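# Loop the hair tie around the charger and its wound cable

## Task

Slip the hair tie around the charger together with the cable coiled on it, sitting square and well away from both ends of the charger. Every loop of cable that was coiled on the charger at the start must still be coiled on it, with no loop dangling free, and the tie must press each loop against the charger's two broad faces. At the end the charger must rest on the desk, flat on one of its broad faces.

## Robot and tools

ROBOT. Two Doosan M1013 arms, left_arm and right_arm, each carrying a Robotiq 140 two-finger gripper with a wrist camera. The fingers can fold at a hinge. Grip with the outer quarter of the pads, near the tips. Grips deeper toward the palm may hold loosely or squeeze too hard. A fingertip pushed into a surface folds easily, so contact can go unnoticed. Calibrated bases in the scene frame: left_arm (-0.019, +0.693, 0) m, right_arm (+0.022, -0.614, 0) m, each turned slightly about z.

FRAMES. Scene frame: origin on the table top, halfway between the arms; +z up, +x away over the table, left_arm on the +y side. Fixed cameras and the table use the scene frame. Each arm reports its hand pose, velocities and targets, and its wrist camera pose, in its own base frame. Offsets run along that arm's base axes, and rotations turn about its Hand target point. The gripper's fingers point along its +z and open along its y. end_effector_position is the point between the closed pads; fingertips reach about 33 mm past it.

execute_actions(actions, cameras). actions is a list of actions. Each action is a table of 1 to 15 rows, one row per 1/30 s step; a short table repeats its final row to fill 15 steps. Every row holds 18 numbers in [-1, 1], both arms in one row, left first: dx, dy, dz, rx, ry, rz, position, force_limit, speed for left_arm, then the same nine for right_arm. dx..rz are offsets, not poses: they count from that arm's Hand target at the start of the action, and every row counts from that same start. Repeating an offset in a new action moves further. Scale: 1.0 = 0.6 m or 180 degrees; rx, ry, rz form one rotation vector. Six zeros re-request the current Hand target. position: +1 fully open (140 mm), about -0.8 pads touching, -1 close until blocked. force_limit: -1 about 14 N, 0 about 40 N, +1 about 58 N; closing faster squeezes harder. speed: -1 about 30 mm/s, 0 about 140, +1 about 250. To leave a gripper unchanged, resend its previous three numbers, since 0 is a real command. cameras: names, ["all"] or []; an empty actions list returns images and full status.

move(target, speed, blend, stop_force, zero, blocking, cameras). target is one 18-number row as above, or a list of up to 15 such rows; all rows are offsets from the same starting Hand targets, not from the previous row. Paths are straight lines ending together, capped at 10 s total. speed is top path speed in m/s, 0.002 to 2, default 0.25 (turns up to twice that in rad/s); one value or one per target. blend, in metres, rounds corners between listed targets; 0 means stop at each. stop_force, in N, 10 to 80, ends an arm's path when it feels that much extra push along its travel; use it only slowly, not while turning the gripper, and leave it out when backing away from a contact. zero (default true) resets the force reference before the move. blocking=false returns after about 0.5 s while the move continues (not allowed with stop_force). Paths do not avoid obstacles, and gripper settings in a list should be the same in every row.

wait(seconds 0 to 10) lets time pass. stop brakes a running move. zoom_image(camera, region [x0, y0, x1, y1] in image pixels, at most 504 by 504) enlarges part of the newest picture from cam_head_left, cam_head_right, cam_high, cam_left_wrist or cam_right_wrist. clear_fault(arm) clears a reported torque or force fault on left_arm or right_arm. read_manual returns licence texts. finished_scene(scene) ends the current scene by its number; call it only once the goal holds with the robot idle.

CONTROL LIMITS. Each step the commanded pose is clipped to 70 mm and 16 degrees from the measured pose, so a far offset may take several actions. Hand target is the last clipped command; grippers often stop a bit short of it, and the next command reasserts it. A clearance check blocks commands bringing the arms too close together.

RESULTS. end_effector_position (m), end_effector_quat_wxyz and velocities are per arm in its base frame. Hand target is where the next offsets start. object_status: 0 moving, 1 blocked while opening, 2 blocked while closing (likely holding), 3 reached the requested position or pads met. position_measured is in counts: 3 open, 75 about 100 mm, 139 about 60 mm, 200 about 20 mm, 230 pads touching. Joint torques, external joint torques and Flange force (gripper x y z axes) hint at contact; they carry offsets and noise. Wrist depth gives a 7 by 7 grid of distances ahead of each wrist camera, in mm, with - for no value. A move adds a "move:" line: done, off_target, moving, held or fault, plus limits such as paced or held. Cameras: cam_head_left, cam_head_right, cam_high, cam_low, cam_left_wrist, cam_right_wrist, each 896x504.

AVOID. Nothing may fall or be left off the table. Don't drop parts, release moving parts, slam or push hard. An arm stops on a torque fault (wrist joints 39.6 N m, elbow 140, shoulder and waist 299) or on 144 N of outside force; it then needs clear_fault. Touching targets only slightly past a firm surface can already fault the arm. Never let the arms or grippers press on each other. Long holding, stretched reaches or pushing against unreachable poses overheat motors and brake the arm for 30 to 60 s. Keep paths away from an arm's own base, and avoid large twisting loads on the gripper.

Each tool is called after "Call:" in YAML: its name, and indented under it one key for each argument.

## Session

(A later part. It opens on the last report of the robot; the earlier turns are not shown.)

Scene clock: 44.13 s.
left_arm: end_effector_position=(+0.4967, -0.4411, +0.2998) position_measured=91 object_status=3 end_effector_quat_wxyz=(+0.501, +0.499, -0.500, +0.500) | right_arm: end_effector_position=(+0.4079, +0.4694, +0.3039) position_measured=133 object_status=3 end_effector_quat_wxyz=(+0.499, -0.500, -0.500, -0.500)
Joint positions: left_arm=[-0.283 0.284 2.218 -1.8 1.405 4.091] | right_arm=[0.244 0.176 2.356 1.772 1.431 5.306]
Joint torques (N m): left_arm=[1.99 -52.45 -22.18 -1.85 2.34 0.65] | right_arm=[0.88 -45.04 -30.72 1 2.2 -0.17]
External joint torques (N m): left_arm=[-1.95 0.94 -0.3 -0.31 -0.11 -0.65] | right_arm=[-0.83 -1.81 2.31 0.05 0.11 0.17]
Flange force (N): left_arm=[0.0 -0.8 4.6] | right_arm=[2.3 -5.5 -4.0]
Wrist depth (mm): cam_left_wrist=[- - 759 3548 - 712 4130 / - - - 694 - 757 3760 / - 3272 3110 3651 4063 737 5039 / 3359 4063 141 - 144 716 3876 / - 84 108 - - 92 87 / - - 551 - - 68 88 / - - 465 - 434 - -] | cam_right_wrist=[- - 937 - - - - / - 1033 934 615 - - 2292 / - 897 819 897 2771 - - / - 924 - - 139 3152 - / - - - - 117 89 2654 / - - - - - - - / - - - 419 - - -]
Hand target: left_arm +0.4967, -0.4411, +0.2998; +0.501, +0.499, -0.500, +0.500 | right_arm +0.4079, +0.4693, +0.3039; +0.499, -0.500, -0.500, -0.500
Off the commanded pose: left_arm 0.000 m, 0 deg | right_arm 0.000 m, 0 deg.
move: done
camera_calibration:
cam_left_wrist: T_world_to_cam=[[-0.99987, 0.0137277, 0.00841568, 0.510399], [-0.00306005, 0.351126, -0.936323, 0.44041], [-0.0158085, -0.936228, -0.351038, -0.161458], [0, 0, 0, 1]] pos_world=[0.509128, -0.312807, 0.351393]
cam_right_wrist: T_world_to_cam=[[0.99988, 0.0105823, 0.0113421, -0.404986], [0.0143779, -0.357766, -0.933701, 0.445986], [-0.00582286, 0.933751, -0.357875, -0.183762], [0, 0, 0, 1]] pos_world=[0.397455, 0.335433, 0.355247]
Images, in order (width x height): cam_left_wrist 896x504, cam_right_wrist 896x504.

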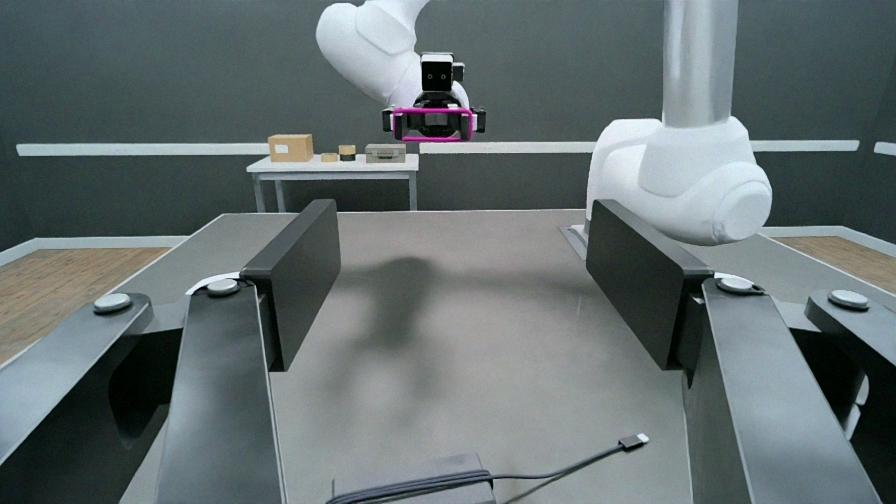

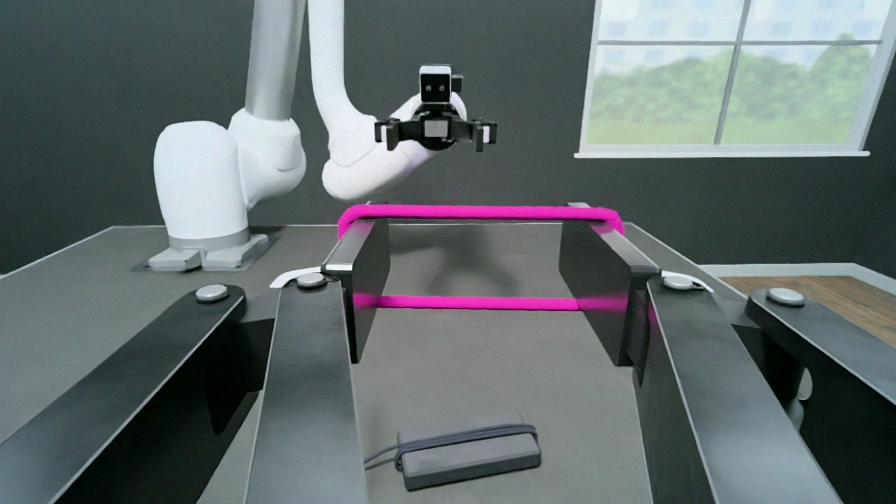

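Call:
move:
  target: [-0.0212,-0.292,-0.2,0.349,0.436,0.436,0.3,-1,0,0,0,0,0,0,0,-0.03,1,-1]
  cameras: ["cam_left_wrist","cam_right_wrist"]

Scene clock: 49.40 s.
left_arm: end_effector_position=(+0.4840, -0.6163, +0.1798) position_measured=91 object_status=3 end_effector_quat_wxyz=(+0.001, +0.994, +0.110, +0.001) | right_arm: end_effector_position=(+0.4079, +0.4693, +0.3039) position_measured=133 object_status=3 end_effector_quat_wxyz=(+0.499, -0.500, -0.500, -0.500)
Joint positions: left_arm=[-0.95 0.435 1.507 0.001 1.198 0.4] | right_arm=[0.244 0.176 2.356 1.772 1.431 5.306]
Joint torques (N m): left_arm=[1.41 -81.58 -38.98 4.64 0.07 0.65] | right_arm=[1.18 -44.85 -30.78 1 2.2 -0.19]
External joint torques (N m): left_arm=[-1.34 -1.18 -0.08 -0.59 -0.1 -0.65] | right_arm=[-1.17 -2.07 2.29 0.05 0.11 0.19]
Flange force (N): left_arm=[-3.1 -0.5 -0.6] | right_arm=[2.8 -5.6 -4.9]
Wrist depth (mm): cam_left_wrist=[284 284 285 259 285 288 285 / 298 304 300 283 303 301 305 / 315 316 315 290 315 321 316 / 333 329 165 342 143 327 350 / - 84 141 356 357 92 88 / - - 383 - 388 68 88 / - - - 432 404 - -] | cam_right_wrist=[- 2174 832 294 2313 - - / - - 879 306 - 2521 - / - 891 974 294 - - - / - 959 - 307 139 2802 2137 / - - - 352 117 89 2547 / - - - - - - - / - - - - - - -]
Hand target: left_arm +0.4840, -0.6163, +0.1798; +0.001, +0.994, +0.110, +0.001 | right_arm +0.4079, +0.4693, +0.3039; +0.499, -0.500, -0.500, -0.500
Off the commanded pose: left_arm 0.000 m, 0 deg | right_arm 0.000 m, 0 deg.
move: done; limits=paced
camera_calibration:
cam_left_wrist: T_world_to_cam=[[0.22692, -0.973813, 0.0139738, -0.702301], [-0.913058, -0.207727, 0.350961, 0.254105], [-0.338868, -0.092399, -0.936286, 0.413933], [0, 0, 0, 1]] pos_world=[0.531648, -0.592879, 0.308192]
cam_right_wrist: T_world_to_cam=[[0.99988, 0.0104883, 0.0113763, -0.404967], [0.0143761, -0.357767, -0.9337, 0.445987], [-0.00572288, 0.933752, -0.357875, -0.183802], [0, 0, 0, 1]] pos_world=[0.397455, 0.335433, 0.355247]
Images, in order (width x height): cam_left_wrist 896x504, cam_right_wrist 896x504.

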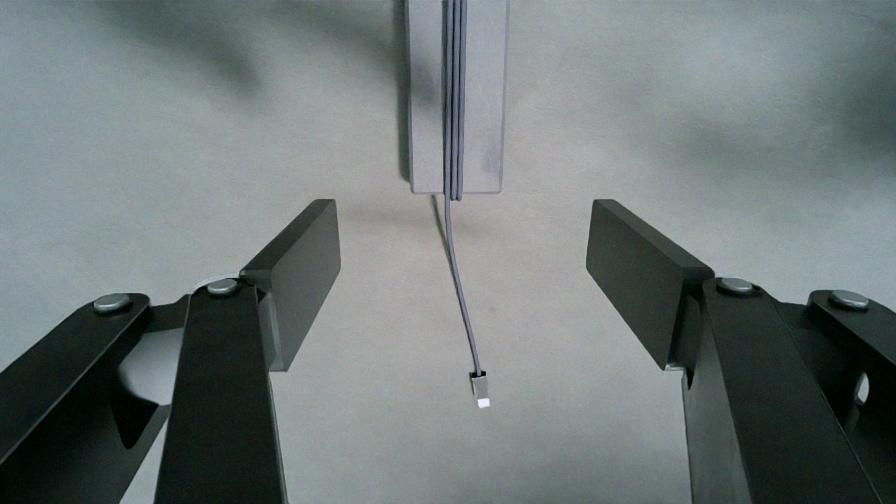

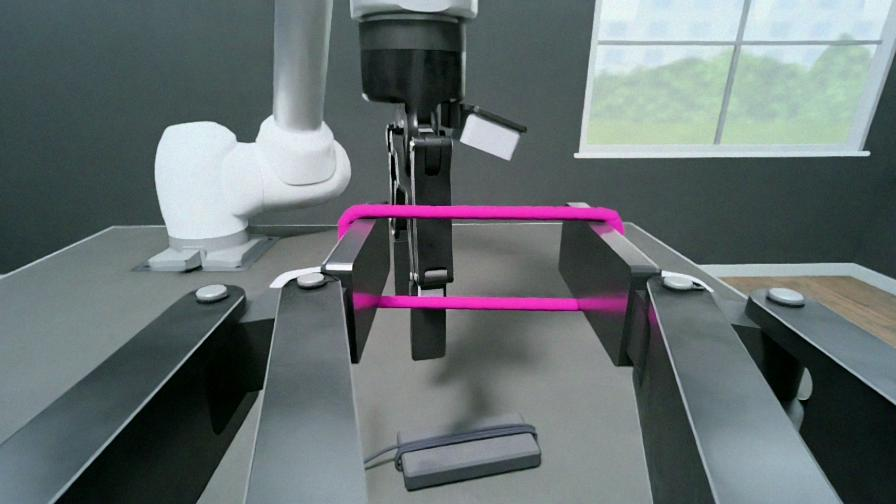

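Call:
move:
  target: [0.0067,0.002,-0.238,0,0,0,0.3,-1,0,0,0,0,0,0,0,-0.03,1,-1]

Call:
move:
  target: [0,0,0,0,0,0,-1,0,-1,0,0,0,0,0,0,-0.03,1,-1]

Call:
wait:
  seconds: 0.8
  cameras: ["cam_left_wrist","cam_right_wrist"]

Scene clock: 50.83 s.
left_arm: end_effector_position=(+0.4880, -0.6151, +0.0371) position_measured=91 object_status=3 end_effector_quat_wxyz=(+0.001, +0.994, +0.110, +0.001) | right_arm: end_effector_position=(+0.4079, +0.4693, +0.3039) position_measured=133 object_status=3 end_effector_quat_wxyz=(+0.499, -0.500, -0.500, -0.500)
Joint positions: left_arm=[-0.944 0.544 1.622 0.001 0.974 0.405] | right_arm=[0.244 0.176 2.356 1.772 1.431 5.306]
Joint torques (N m): left_arm=[1.8 -87.89 -34.01 4.15 -0.12 0.69] | right_arm=[1.49 -44.85 -30.68 1 2.22 -0.2]
External joint torques (N m): left_arm=[-1.7 -0.7 -0.74 -0.55 0.09 -0.69] | right_arm=[-1.5 -1.97 2.3 0.05 0.09 0.2]
Flange force (N): left_arm=[-2.4 1.9 -1.2] | right_arm=[2.7 -5.3 -5.5]
Wrist depth (mm): cam_left_wrist=[152 152 154 133 152 157 156 / 163 163 162 138 160 164 163 / 170 171 171 146 171 173 176 / 180 179 165 157 159 179 185 / - 84 189 193 194 92 88 / - - 207 207 208 68 88 / - - 222 218 223 - -] | cam_right_wrist=[- - 781 284 349 2932 2496 / 2711 2272 882 301 380 - 2741 / - 897 951 316 - 3502 - / - 888 137 351 138 2654 3362 / - - - 355 131 89 2682 / - - - 362 - - - / - - - 383 452 - -]
Hand target: left_arm +0.4880, -0.6151, +0.0370; +0.001, +0.994, +0.110, +0.001 | right_arm +0.4079, +0.4693, +0.3039; +0.499, -0.500, -0.500, -0.500
Off the commanded pose: left_arm 0.000 m, 0 deg | right_arm 0.000 m, 0 deg.
move: done

Scene clock: 52.40 s.
left_arm: end_effector_position=(+0.4880, -0.6151, +0.0370) position_measured=143 object_status=0 end_effector_quat_wxyz=(+0.001, +0.994, +0.110, +0.001) | right_arm: end_effector_position=(+0.4079, +0.4693, +0.3039) position_measured=133 object_status=3 end_effector_quat_wxyz=(+0.499, -0.500, -0.500, -0.500)
Joint positions: left_arm=[-0.944 0.544 1.622 0.001 0.974 0.405] | right_arm=[0.244 0.176 2.356 1.772 1.431 5.306]
Joint torques (N m): left_arm=[2.12 -84.91 -32.97 4.39 0.14 0.64] | right_arm=[1.37 -44.82 -30.66 1 2.21 -0.18]
External joint torques (N m): left_arm=[-2.19 -3.72 -1.84 -0.79 -0.17 -0.64] | right_arm=[-1.36 -2.13 2.11 0.05 0.11 0.18]
Flange force (N): left_arm=[-3.7 0.6 -4.3] | right_arm=[3.1 -5.3 -5.2]
Wrist depth (mm): cam_left_wrist=[153 153 154 130 152 157 156 / 162 162 162 139 145 164 164 / 170 170 171 147 171 173 174 / 182 181 147 155 150 181 184 / 189 87 101 194 150 92 193 / - - 201 205 205 - - / - - - 229 - - -] | cam_right_wrist=[2212 - 778 283 349 - - / 2448 - 882 300 376 2251 - / - 891 959 318 - - - / 4202 962 - 343 139 3275 - / - - - 380 131 89 - / - - - 364 - - - / - - - - - - -]
Hand target: left_arm +0.4880, -0.6151, +0.0370; +0.001, +0.994, +0.110, +0.001 | right_arm +0.4079, +0.4693, +0.3039; +0.499, -0.500, -0.500, -0.500
Off the commanded pose: left_arm 0.000 m, 0 deg | right_arm 0.000 m, 0 deg.
move: done

Scene clock: 53.20 s.
left_arm: end_effector_position=(+0.4880, -0.6151, +0.0370) position_measured=143 object_status=2 end_effector_quat_wxyz=(+0.001, +0.994, +0.110, +0.001) | right_arm: end_effector_position=(+0.4079, +0.4693, +0.3039) position_measured=133 object_status=3 end_effector_quat_wxyz=(+0.499, -0.500, -0.500, -0.500)
Joint positions: left_arm=[-0.944 0.544 1.622 0.001 0.974 0.405] | right_arm=[0.244 0.176 2.356 1.772 1.431 5.306]
Joint torques (N m): left_arm=[2.49 -85.28 -32.82 4.42 0.12 0.63] | right_arm=[1.25 -44.68 -30.76 1 2.21 -0.2]
External joint torques (N m): left_arm=[-2.43 -3.51 -2.11 -0.8 -0.15 -0.63] | right_arm=[-1.24 -2.1 2.34 0.05 0.11 0.2]
Flange force (N): left_arm=[-3.6 1.5 -4.3] | right_arm=[2.9 -5.7 -5.1]
Wrist depth (mm): cam_left_wrist=[153 154 154 128 152 157 153 / 161 161 162 139 145 164 165 / 170 171 171 147 171 173 174 / 180 181 132 156 154 181 184 / 189 87 92 194 149 92 193 / - - 202 207 207 - - / - - - 221 - - -] | cam_right_wrist=[- - 773 283 351 2599 3192 / - 3275 879 300 365 2401 - / - 894 944 318 - - - / 907 920 137 345 139 - 2802 / 813 - 138 380 117 89 2741 / - - - 367 554 - - / - - - 415 445 - -]
Hand target: left_arm +0.4880, -0.6151, +0.0370; +0.001, +0.994, +0.110, +0.001 | right_arm +0.4079, +0.4693, +0.3039; +0.499, -0.500, -0.500, -0.500
Tool commands: left_gripper/position=-1.0 left_gripper/force_limit=+0.0 left_gripper/speed=-1.0 right_gripper/position=-0.03 right_gripper/force_limit=+1.0 right_gripper/speed=-1.0
Off the commanded pose: left_arm 0.000 m, 0 deg | right_arm 0.000 m, 0 deg.
wait: 0.80 s; at rest by 0.17 s
camera_calibration:
cam_left_wrist: T_world_to_cam=[[0.22701, -0.973793, 0.0139388, -0.700074], [-0.913036, -0.207823, 0.350962, 0.30809], [-0.338868, -0.0923986, -0.936286, 0.281604], [0, 0, 0, 1]] pos_world=[0.535647, -0.591679, 0.165292]
cam_right_wrist: T_world_to_cam=[[0.99988, 0.0104883, 0.0113763, -0.404967], [0.0143761, -0.357767, -0.9337, 0.445987], [-0.00572288, 0.933752, -0.357875, -0.183802], [0, 0, 0, 1]] pos_world=[0.397455, 0.335433, 0.355247]
Images, in order (width x height): cam_left_wrist 896x504, cam_right_wrist 896x504.

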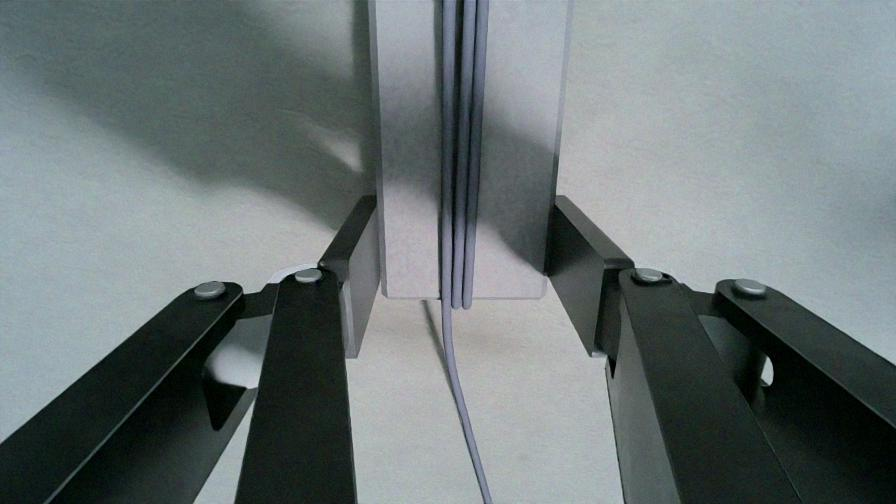

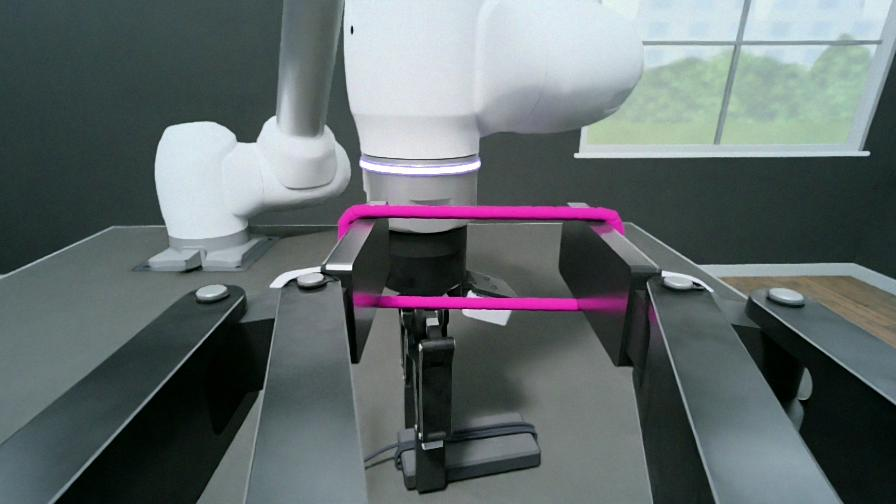

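Call:
move:
  target:
    - [0,0,0.17,0,0,0,-1,0,-1,0,0,0,0,0,0,-0.03,1,-1]
    - [0.0233,0.15,0.473,0,0,-0.57,-1,0,-1,0,0,0,0,0,0,-0.03,1,-1]
  speed: 0.22
  blend: [0.04,0]
  cameras: ["cam_left_wrist","cam_right_wrist","cam_head_left","cam_low"]

Scene clock: 58.93 s.
left_arm: end_effector_position=(+0.5020, -0.5251, +0.3208) position_measured=143 object_status=2 end_effector_quat_wxyz=(+0.001, +0.707, -0.707, +0.000) | right_arm: end_effector_position=(+0.4079, +0.4693, +0.3039) position_measured=133 object_status=3 end_effector_quat_wxyz=(+0.499, -0.500, -0.500, -0.500)
Joint positions: left_arm=[-0.855 0.285 1.455 -0.002 1.401 2.287] | right_arm=[0.244 0.176 2.356 1.772 1.431 5.306]
Joint torques (N m): left_arm=[1.73 -72.53 -43.05 4.7 -0.05 0.64] | right_arm=[1.34 -44.73 -30.68 1.03 2.21 -0.21]
External joint torques (N m): left_arm=[-1.68 1.8 1.55 -0.48 0.01 -0.64] | right_arm=[-1.33 -1.85 2.36 0.01 0.09 0.21]
Flange force (N): left_arm=[1.8 2.7 2.7] | right_arm=[2.5 -5.3 -5.2]
Wrist depth (mm): cam_left_wrist=[420 412 - 130 411 418 420 / 437 437 440 137 435 - - / - 456 459 147 457 479 - / - - 147 155 149 481 500 / - 87 92 - 114 92 - / - - 66 - - - - / - - - - - - -] | cam_right_wrist=[- 2212 863 401 - 2654 2626 / - 2251 944 3038 2547 2682 2496 / - 861 1009 - - 2802 - / - - - - 138 3038 2496 / - - - 662 117 89 2654 / - - - - - - - / - - - - - - -]
Hand target: left_arm +0.5020, -0.5251, +0.3208; +0.001, +0.707, -0.707, +0.000 | right_arm +0.4079, +0.4693, +0.3039; +0.499, -0.500, -0.500, -0.500
Off the commanded pose: left_arm 0.000 m, 0 deg | right_arm 0.000 m, 0 deg.
move: done
camera_calibration:
cam_left_wrist: T_world_to_cam=[[-0.999862, -0.00911675, 0.0138893, 0.50286], [-0.00366178, 0.936364, 0.351013, 0.384239], [-0.0162055, 0.350913, -0.936268, 0.631176], [0, 0, 0, 1]] pos_world=[0.514426, -0.576691, 0.449092]
cam_right_wrist: T_world_to_cam=[[0.99988, 0.0104883, 0.0113763, -0.404967], [0.0143761, -0.357767, -0.9337, 0.445987], [-0.00572288, 0.933752, -0.357875, -0.183802], [0, 0, 0, 1]] pos_world=[0.397455, 0.335433, 0.355247]
Images, in order (width x height): cam_head_left 896x504, cam_low 896x504, cam_left_wrist 896x504, cam_right_wrist 896x504.

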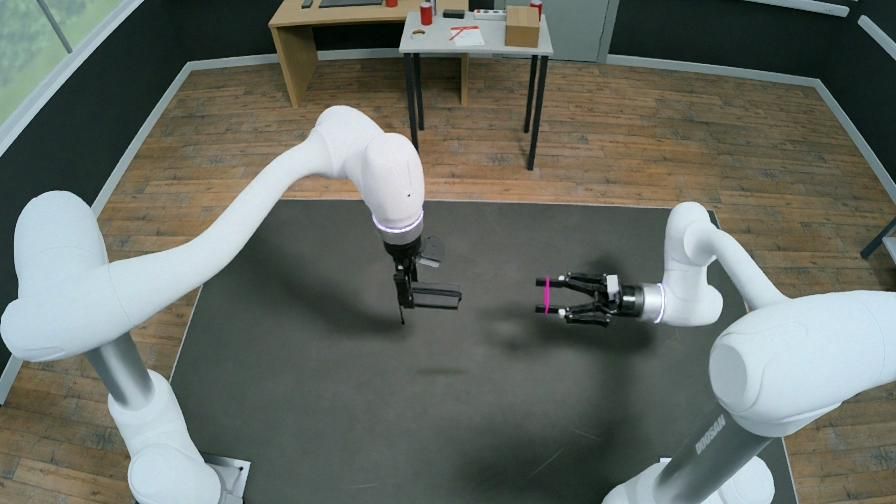

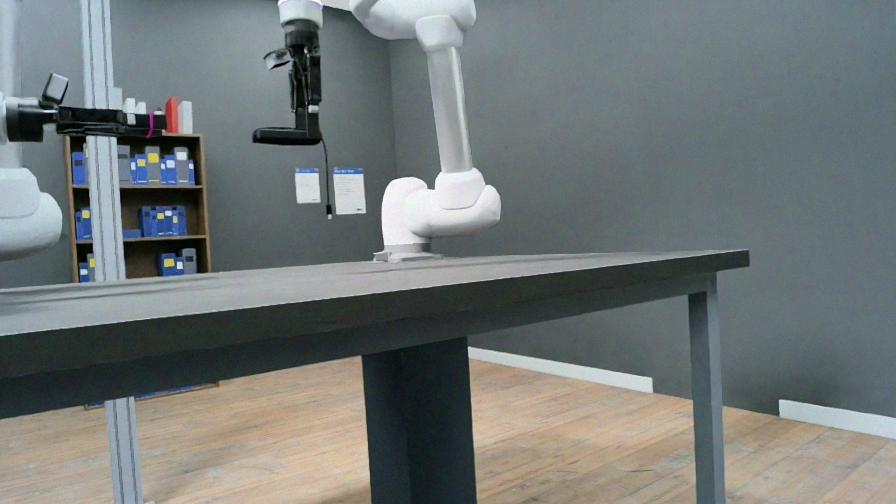

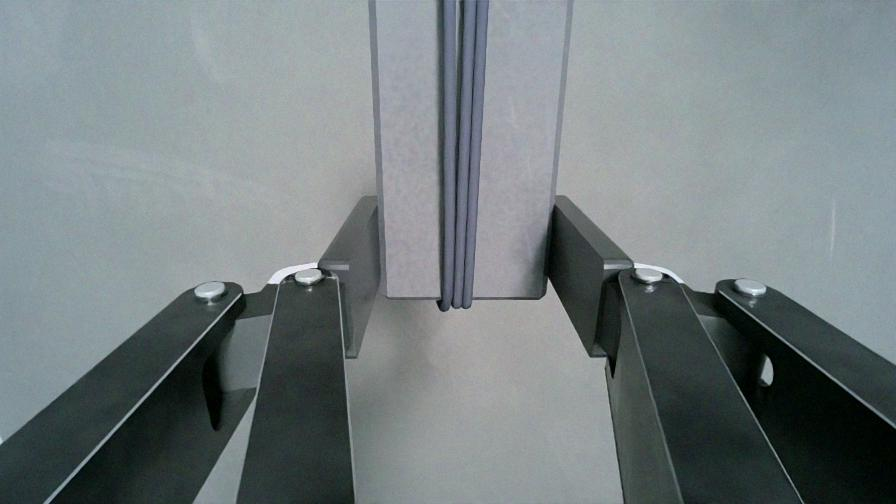

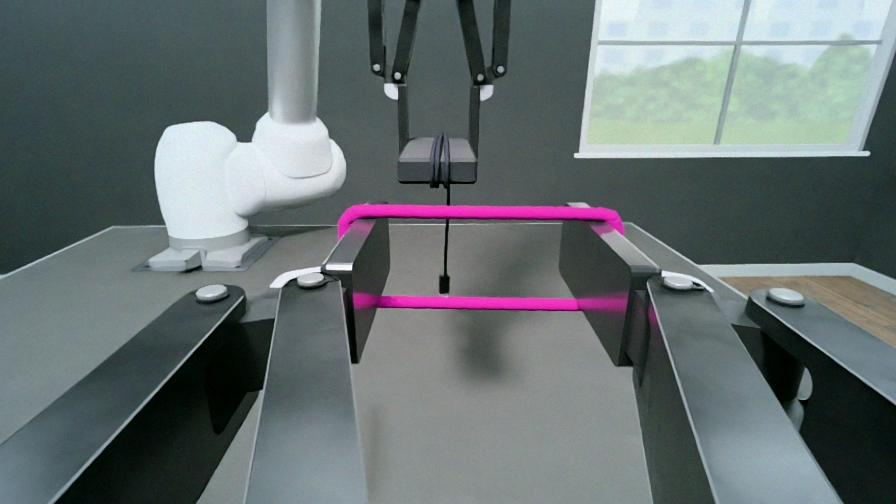

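Call:
zoom_image:
  camera: "cam_right_wrist"
  region: [370, 100, 500, 220]

Call:
zoom_image:
  camera: "cam_low"
  region: [230, 60, 360, 170]

Scaled by 3.877 from the camera's 896x504 image, which has a finer 1280x720 frame.

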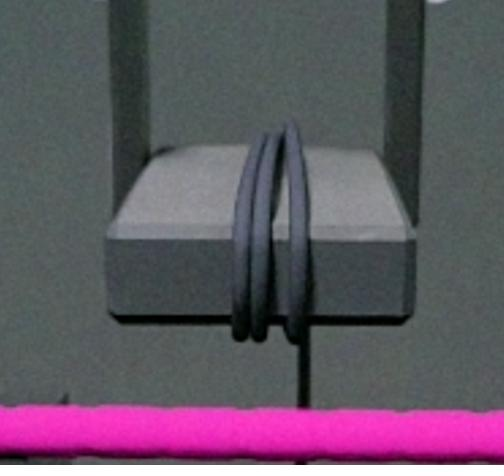

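Scaled by 3.877 from the camera's 896x504 image, which has a finer 1280x720 frame.

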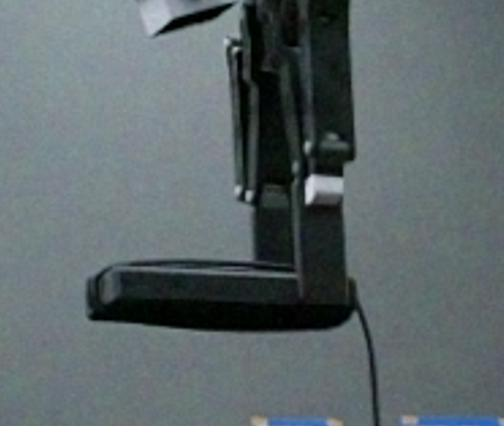

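Call:
move:
  target: [0,0,0,0,0,0,-1,0,-1,-0.0285,0.245,-0.0125,0,0,0.005,-0.03,1,-1]
  speed: 0.2
  cameras: ["cam_left_wrist","cam_right_wrist","cam_low"]

Call:
zoom_image:
  camera: "cam_right_wrist"
  region: [320, 120, 640, 340]

Call:
zoom_image:
  camera: "cam_low"
  region: [130, 60, 340, 170]

Scene clock: 61.53 s.
left_arm: end_effector_position=(+0.5020, -0.5251, +0.3208) position_measured=143 object_status=2 end_effector_quat_wxyz=(+0.001, +0.707, -0.707, +0.000) | right_arm: end_effector_position=(+0.3908, +0.6163, +0.2964) position_measured=133 object_status=3 end_effector_quat_wxyz=(+0.503, -0.496, -0.504, -0.496)
Joint positions: left_arm=[-0.855 0.285 1.455 -0.002 1.401 2.287] | right_arm=[0.551 0.262 2.259 2.021 1.267 5.263]
Joint torques (N m): left_arm=[1.76 -72.77 -42.98 4.72 -0.06 0.62] | right_arm=[1.11 -54.06 -31.07 0.25 2.21 -0.15]
External joint torques (N m): left_arm=[-1.77 2.1 1.5 -0.51 0.02 -0.62] | right_arm=[-1.09 -2.4 1.91 0.04 0.17 0.15]
Flange force (N): left_arm=[2.3 2.3 2.7] | right_arm=[3.2 -4.0 -5.7]
Wrist depth (mm): cam_left_wrist=[419 413 - 130 412 393 - / 428 445 - 139 145 - - / 451 459 - 145 459 - 470 / 484 495 120 157 149 - - / - 87 92 516 114 92 - / - - 66 - - - - / - - - - - - -] | cam_right_wrist=[- - 766 - 264 - - / - 2833 869 - 285 2682 - / - 764 855 197 - 2833 - / 2292 790 138 - 139 - - / 744 - - 653 149 89 2573 / - - - - - - - / - - - 454 - - -]
Hand target: left_arm +0.5020, -0.5251, +0.3208; +0.001, +0.707, -0.707, +0.000 | right_arm +0.3908, +0.6163, +0.2964; +0.503, -0.496, -0.504, -0.496
Off the commanded pose: left_arm 0.000 m, 0 deg | right_arm 0.000 m, 0 deg.
move: done
camera_calibration:
cam_left_wrist: T_world_to_cam=[[-0.999862, -0.00902327, 0.0139256, 0.502898], [-0.00356304, 0.936397, 0.350924, 0.384248], [-0.0162063, 0.350826, -0.9363, 0.63114], [0, 0, 0, 1]] pos_world=[0.514426, -0.576692, 0.449092]
cam_right_wrist: T_world_to_cam=[[0.999595, 0.0261113, 0.0113391, -0.398843], [0.0199301, -0.357494, -0.933703, 0.489497], [-0.0203265, 0.93355, -0.357869, -0.318052], [0, 0, 0, 1]] pos_world=[0.382461, 0.482324, 0.347747]
Images, in order (width x height): cam_low 896x504, cam_left_wrist 896x504, cam_right_wrist 896x504.

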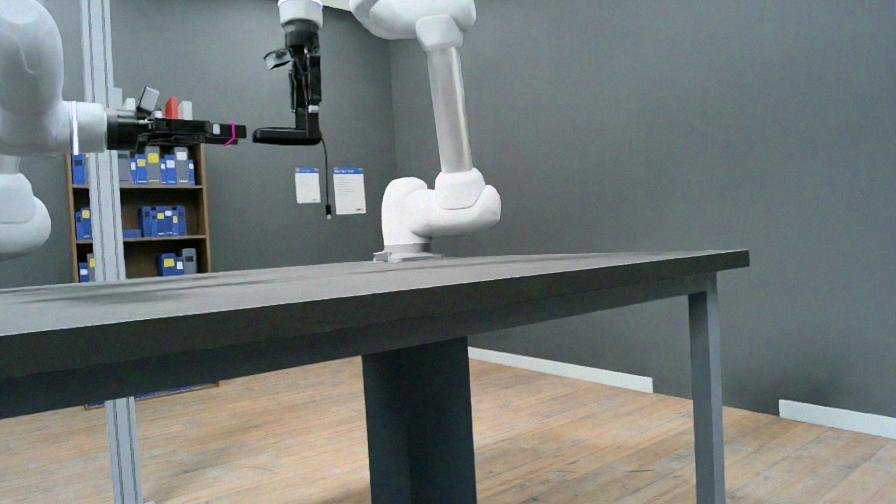

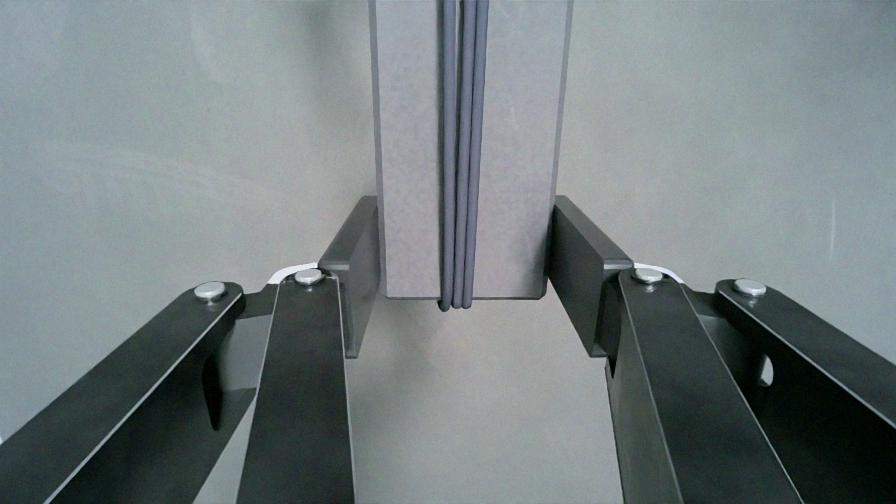

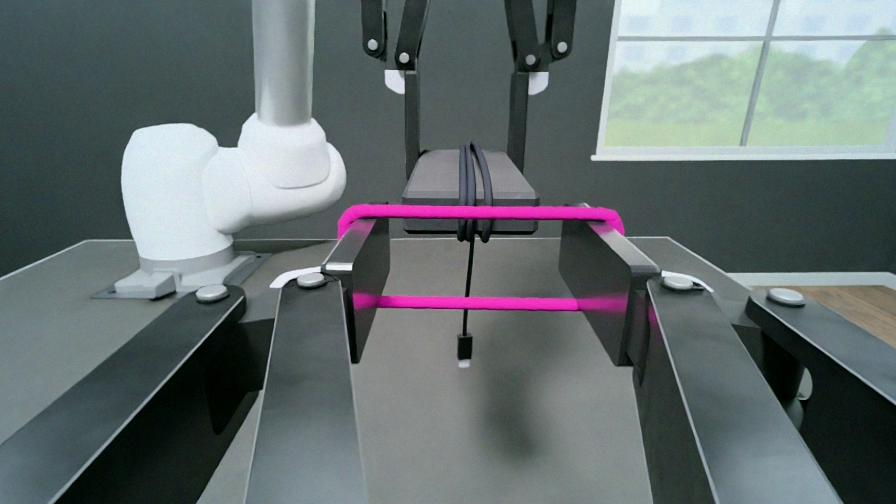

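Scaled by 1.575 from the camera's 896x504 image, which has a finer 1280x720 frame.

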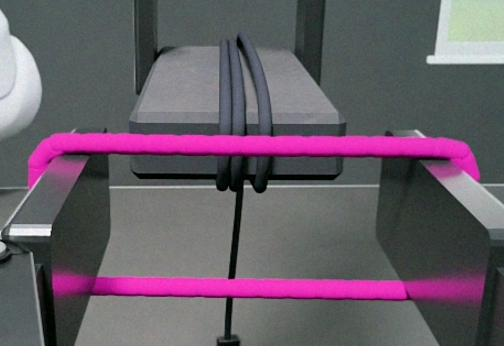

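Scaled by 2.400 from the camera's 896x504 image, which has a finer 1280x720 frame.

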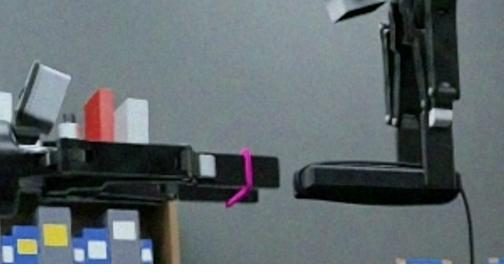

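Call:
move:
  target: [0,0,0,0,0,0,-1,0,-1,0,0.063,0.002,0,0,0,-0.03,1,-1]
  speed: 0.1
  cameras: ["cam_left_wrist","cam_right_wrist","cam_low"]

Call:
zoom_image:
  camera: "cam_right_wrist"
  region: [320, 120, 640, 340]

Call:
zoom_image:
  camera: "cam_low"
  region: [180, 90, 340, 170]

Scene clock: 63.57 s.
left_arm: end_effector_position=(+0.5020, -0.5251, +0.3208) position_measured=143 object_status=2 end_effector_quat_wxyz=(+0.001, +0.707, -0.707, +0.000) | right_arm: end_effector_position=(+0.3908, +0.6541, +0.2976) position_measured=133 object_status=3 end_effector_quat_wxyz=(+0.503, -0.496, -0.504, -0.496)
Joint positions: left_arm=[-0.855 0.285 1.455 -0.002 1.401 2.287] | right_arm=[0.615 0.287 2.216 2.073 1.226 5.261]
Joint torques (N m): left_arm=[1.69 -72.51 -42.89 4.7 -0.03 0.64] | right_arm=[1.11 -57.41 -32.27 0.12 2.27 -0.2]
External joint torques (N m): left_arm=[-1.81 1.93 1.41 -0.49 -0.02 -0.64] | right_arm=[-1.09 -2.34 2.4 0 0.11 0.2]
Flange force (N): left_arm=[2.3 2.5 2.6] | right_arm=[2.8 -4.3 -6.4]
Wrist depth (mm): cam_left_wrist=[- - - 130 136 - - / - - - 139 - - - / - - 461 147 148 - 467 / - - 147 155 150 - - / - 87 92 166 114 92 - / - - 66 527 - - - / - - - - - - -] | cam_right_wrist=[2084 2212 712 235 231 - - / - - 757 2356 - 2356 - / - 744 838 204 - 2496 - / 897 759 137 163 139 2741 2966 / - - - - 117 89 2573 / - - - - - - - / - - - 439 - - -]
Hand target: left_arm +0.5020, -0.5251, +0.3208; +0.001, +0.707, -0.707, +0.000 | right_arm +0.3908, +0.6541, +0.2976; +0.503, -0.496, -0.504, -0.496
Off the commanded pose: left_arm 0.000 m, 0 deg | right_arm 0.000 m, 0 deg.
move: done
camera_calibration:
cam_left_wrist: T_world_to_cam=[[-0.999862, -0.00902327, 0.0139256, 0.502898], [-0.00356304, 0.936397, 0.350924, 0.384248], [-0.0162063, 0.350826, -0.9363, 0.63114], [0, 0, 0, 1]] pos_world=[0.514426, -0.576692, 0.449092]
cam_right_wrist: T_world_to_cam=[[0.999593, 0.0262052, 0.011305, -0.39988], [0.0199318, -0.357492, -0.933704, 0.50413], [-0.0204264, 0.933549, -0.357869, -0.352872], [0, 0, 0, 1]] pos_world=[0.382461, 0.520124, 0.348947]
Images, in order (width x height): cam_low 896x504, cam_left_wrist 896x504, cam_right_wrist 896x504.

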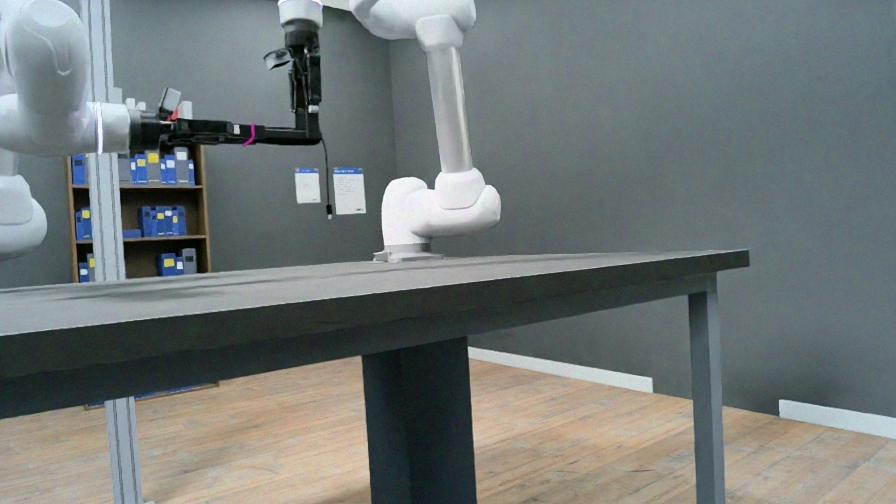

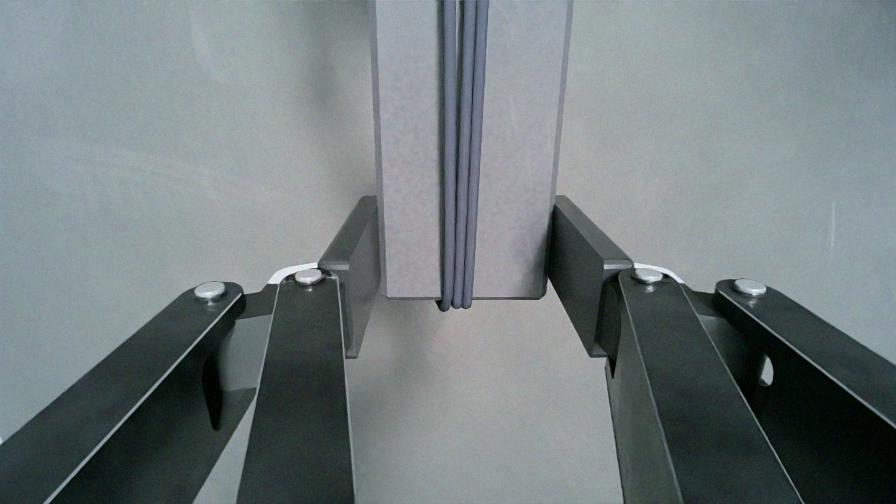

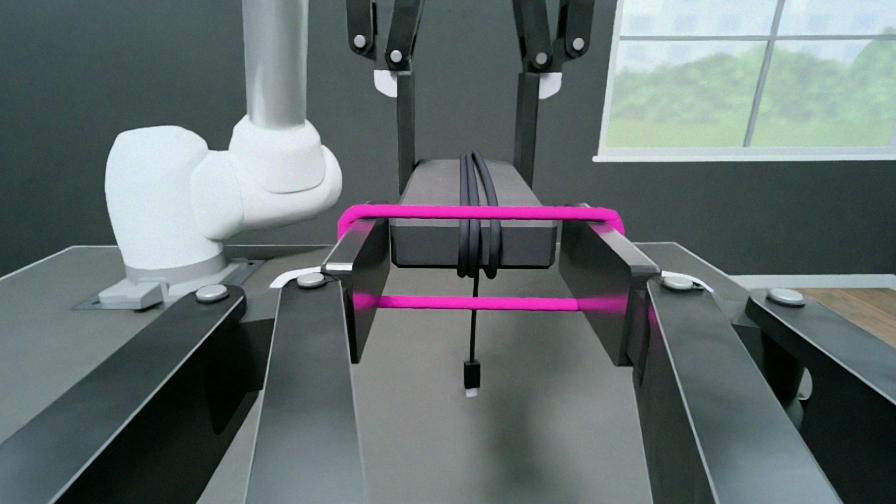

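Scaled by 1.575 from the camera's 896x504 image, which has a finer 1280x720 frame.

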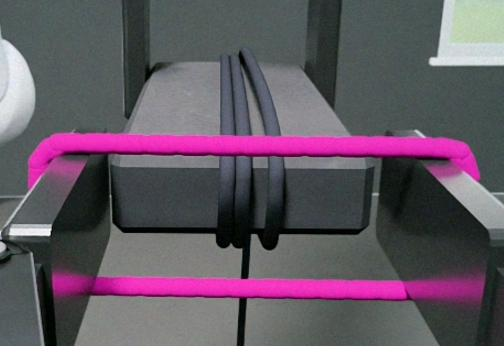

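Scaled by 3.150 from the camera's 896x504 image, which has a finer 1280x720 frame.

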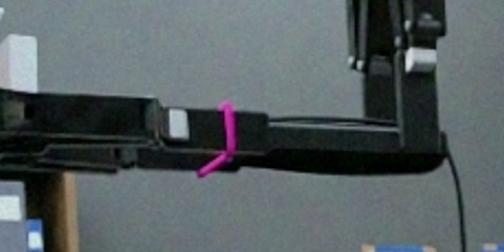

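Call:
move:
  target: [0,0,0,0,0,0,-1,0,-1,0,0.025,0.003,0,0,0,-0.03,1,-1]
  speed: 0.05
  cameras: ["cam_left_wrist","cam_right_wrist","cam_low"]

Call:
zoom_image:
  camera: "cam_right_wrist"
  region: [320, 120, 640, 340]

Call:
zoom_image:
  camera: "cam_low"
  region: [180, 90, 340, 170]

Scene clock: 64.93 s.
left_arm: end_effector_position=(+0.5020, -0.5251, +0.3208) position_measured=143 object_status=2 end_effector_quat_wxyz=(+0.001, +0.707, -0.707, +0.000) | right_arm: end_effector_position=(+0.3908, +0.6691, +0.2994) position_measured=133 object_status=3 end_effector_quat_wxyz=(+0.503, -0.496, -0.504, -0.496)
Joint positions: left_arm=[-0.855 0.285 1.455 -0.002 1.401 2.287] | right_arm=[0.639 0.296 2.197 2.091 1.209 5.263]
Joint torques (N m): left_arm=[1.49 -72.45 -42.99 4.65 -0.16 0.62] | right_arm=[1.51 -58.24 -32.78 0.04 2.32 -0.19]
External joint torques (N m): left_arm=[-1.69 2.02 1.58 -0.45 0.11 -0.62] | right_arm=[-1.45 -2.7 2.55 0.01 0.07 0.19]
Flange force (N): left_arm=[2.1 2.4 2.7] | right_arm=[3.2 -4.3 -7.4]
Wrist depth (mm): cam_left_wrist=[409 412 409 131 136 424 - / - - 447 138 142 437 444 / 456 - - 147 - - - / 484 - 120 153 150 - 495 / 507 87 92 - 114 92 536 / - - 66 - - - - / - - - - - - -] | cam_right_wrist=[2292 - 718 - 216 - - / - 2356 783 - 2356 2682 - / 2292 739 827 200 3075 - 5730 / - 744 137 - 132 - 3113 / - - - - 117 89 2573 / - - - - - - - / - - - - - - -]
Hand target: left_arm +0.5020, -0.5251, +0.3208; +0.001, +0.707, -0.707, +0.000 | right_arm +0.3908, +0.6691, +0.2994; +0.503, -0.496, -0.504, -0.496
Off the commanded pose: left_arm 0.000 m, 0 deg | right_arm 0.000 m, 0 deg.
move: done
camera_calibration:
cam_left_wrist: T_world_to_cam=[[-0.999862, -0.00902325, 0.0139247, 0.502898], [-0.0035618, 0.936364, 0.351012, 0.384189], [-0.0162059, 0.350914, -0.936268, 0.631176], [0, 0, 0, 1]] pos_world=[0.514426, -0.576691, 0.449092]
cam_right_wrist: T_world_to_cam=[[0.999593, 0.0262052, 0.011305, -0.400294], [0.0199318, -0.357492, -0.933704, 0.511173], [-0.0204264, 0.933549, -0.357869, -0.366231], [0, 0, 0, 1]] pos_world=[0.382461, 0.535124, 0.350747]
Images, in order (width x height): cam_low 896x504, cam_left_wrist 896x504, cam_right_wrist 896x504.

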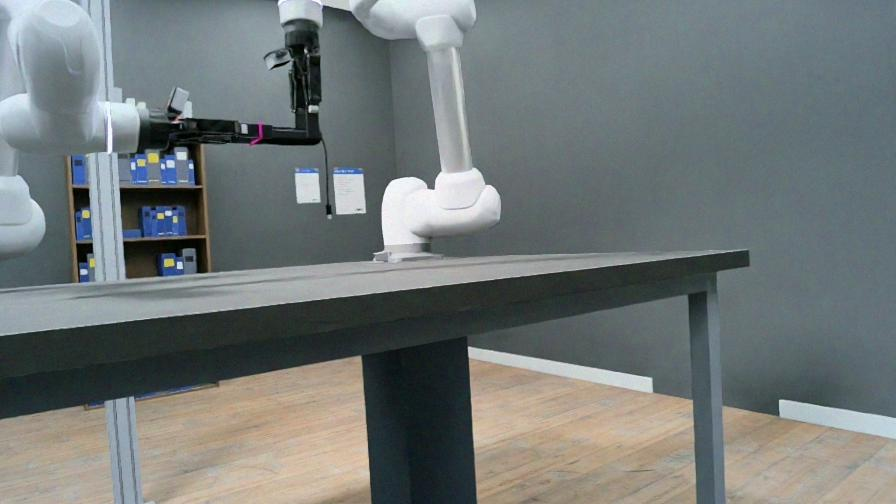

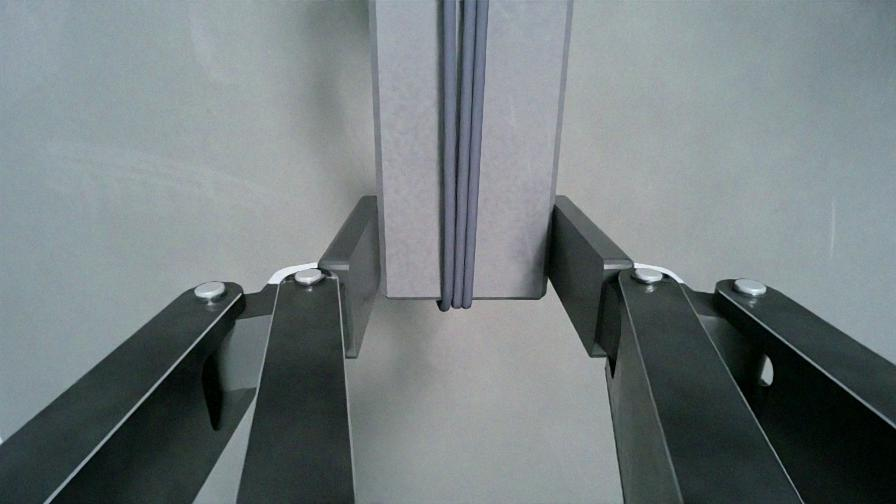

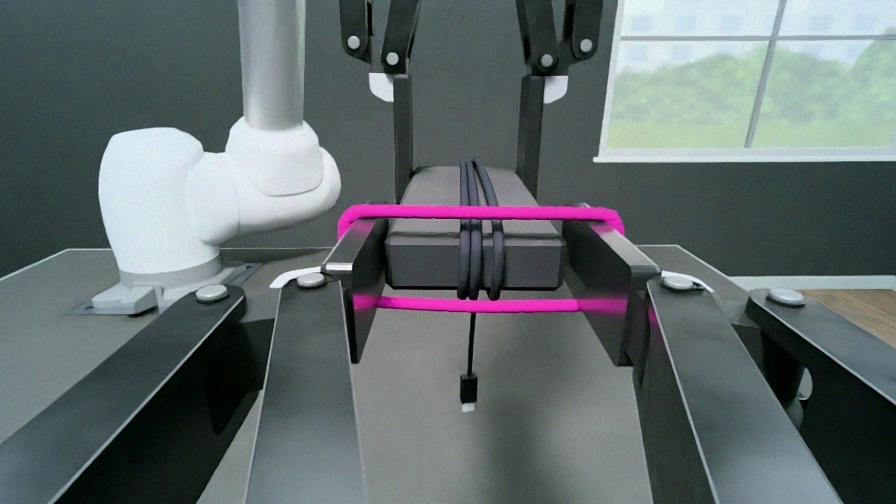

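Scaled by 1.575 from the camera's 896x504 image, which has a finer 1280x720 frame.

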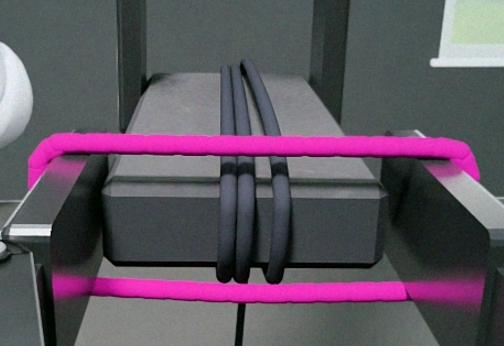

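Scaled by 3.150 from the camera's 896x504 image, which has a finer 1280x720 frame.

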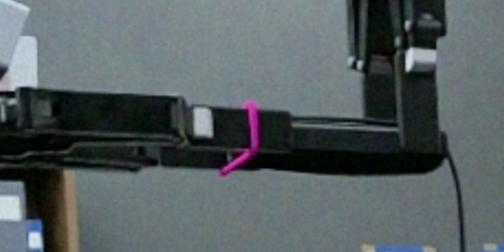

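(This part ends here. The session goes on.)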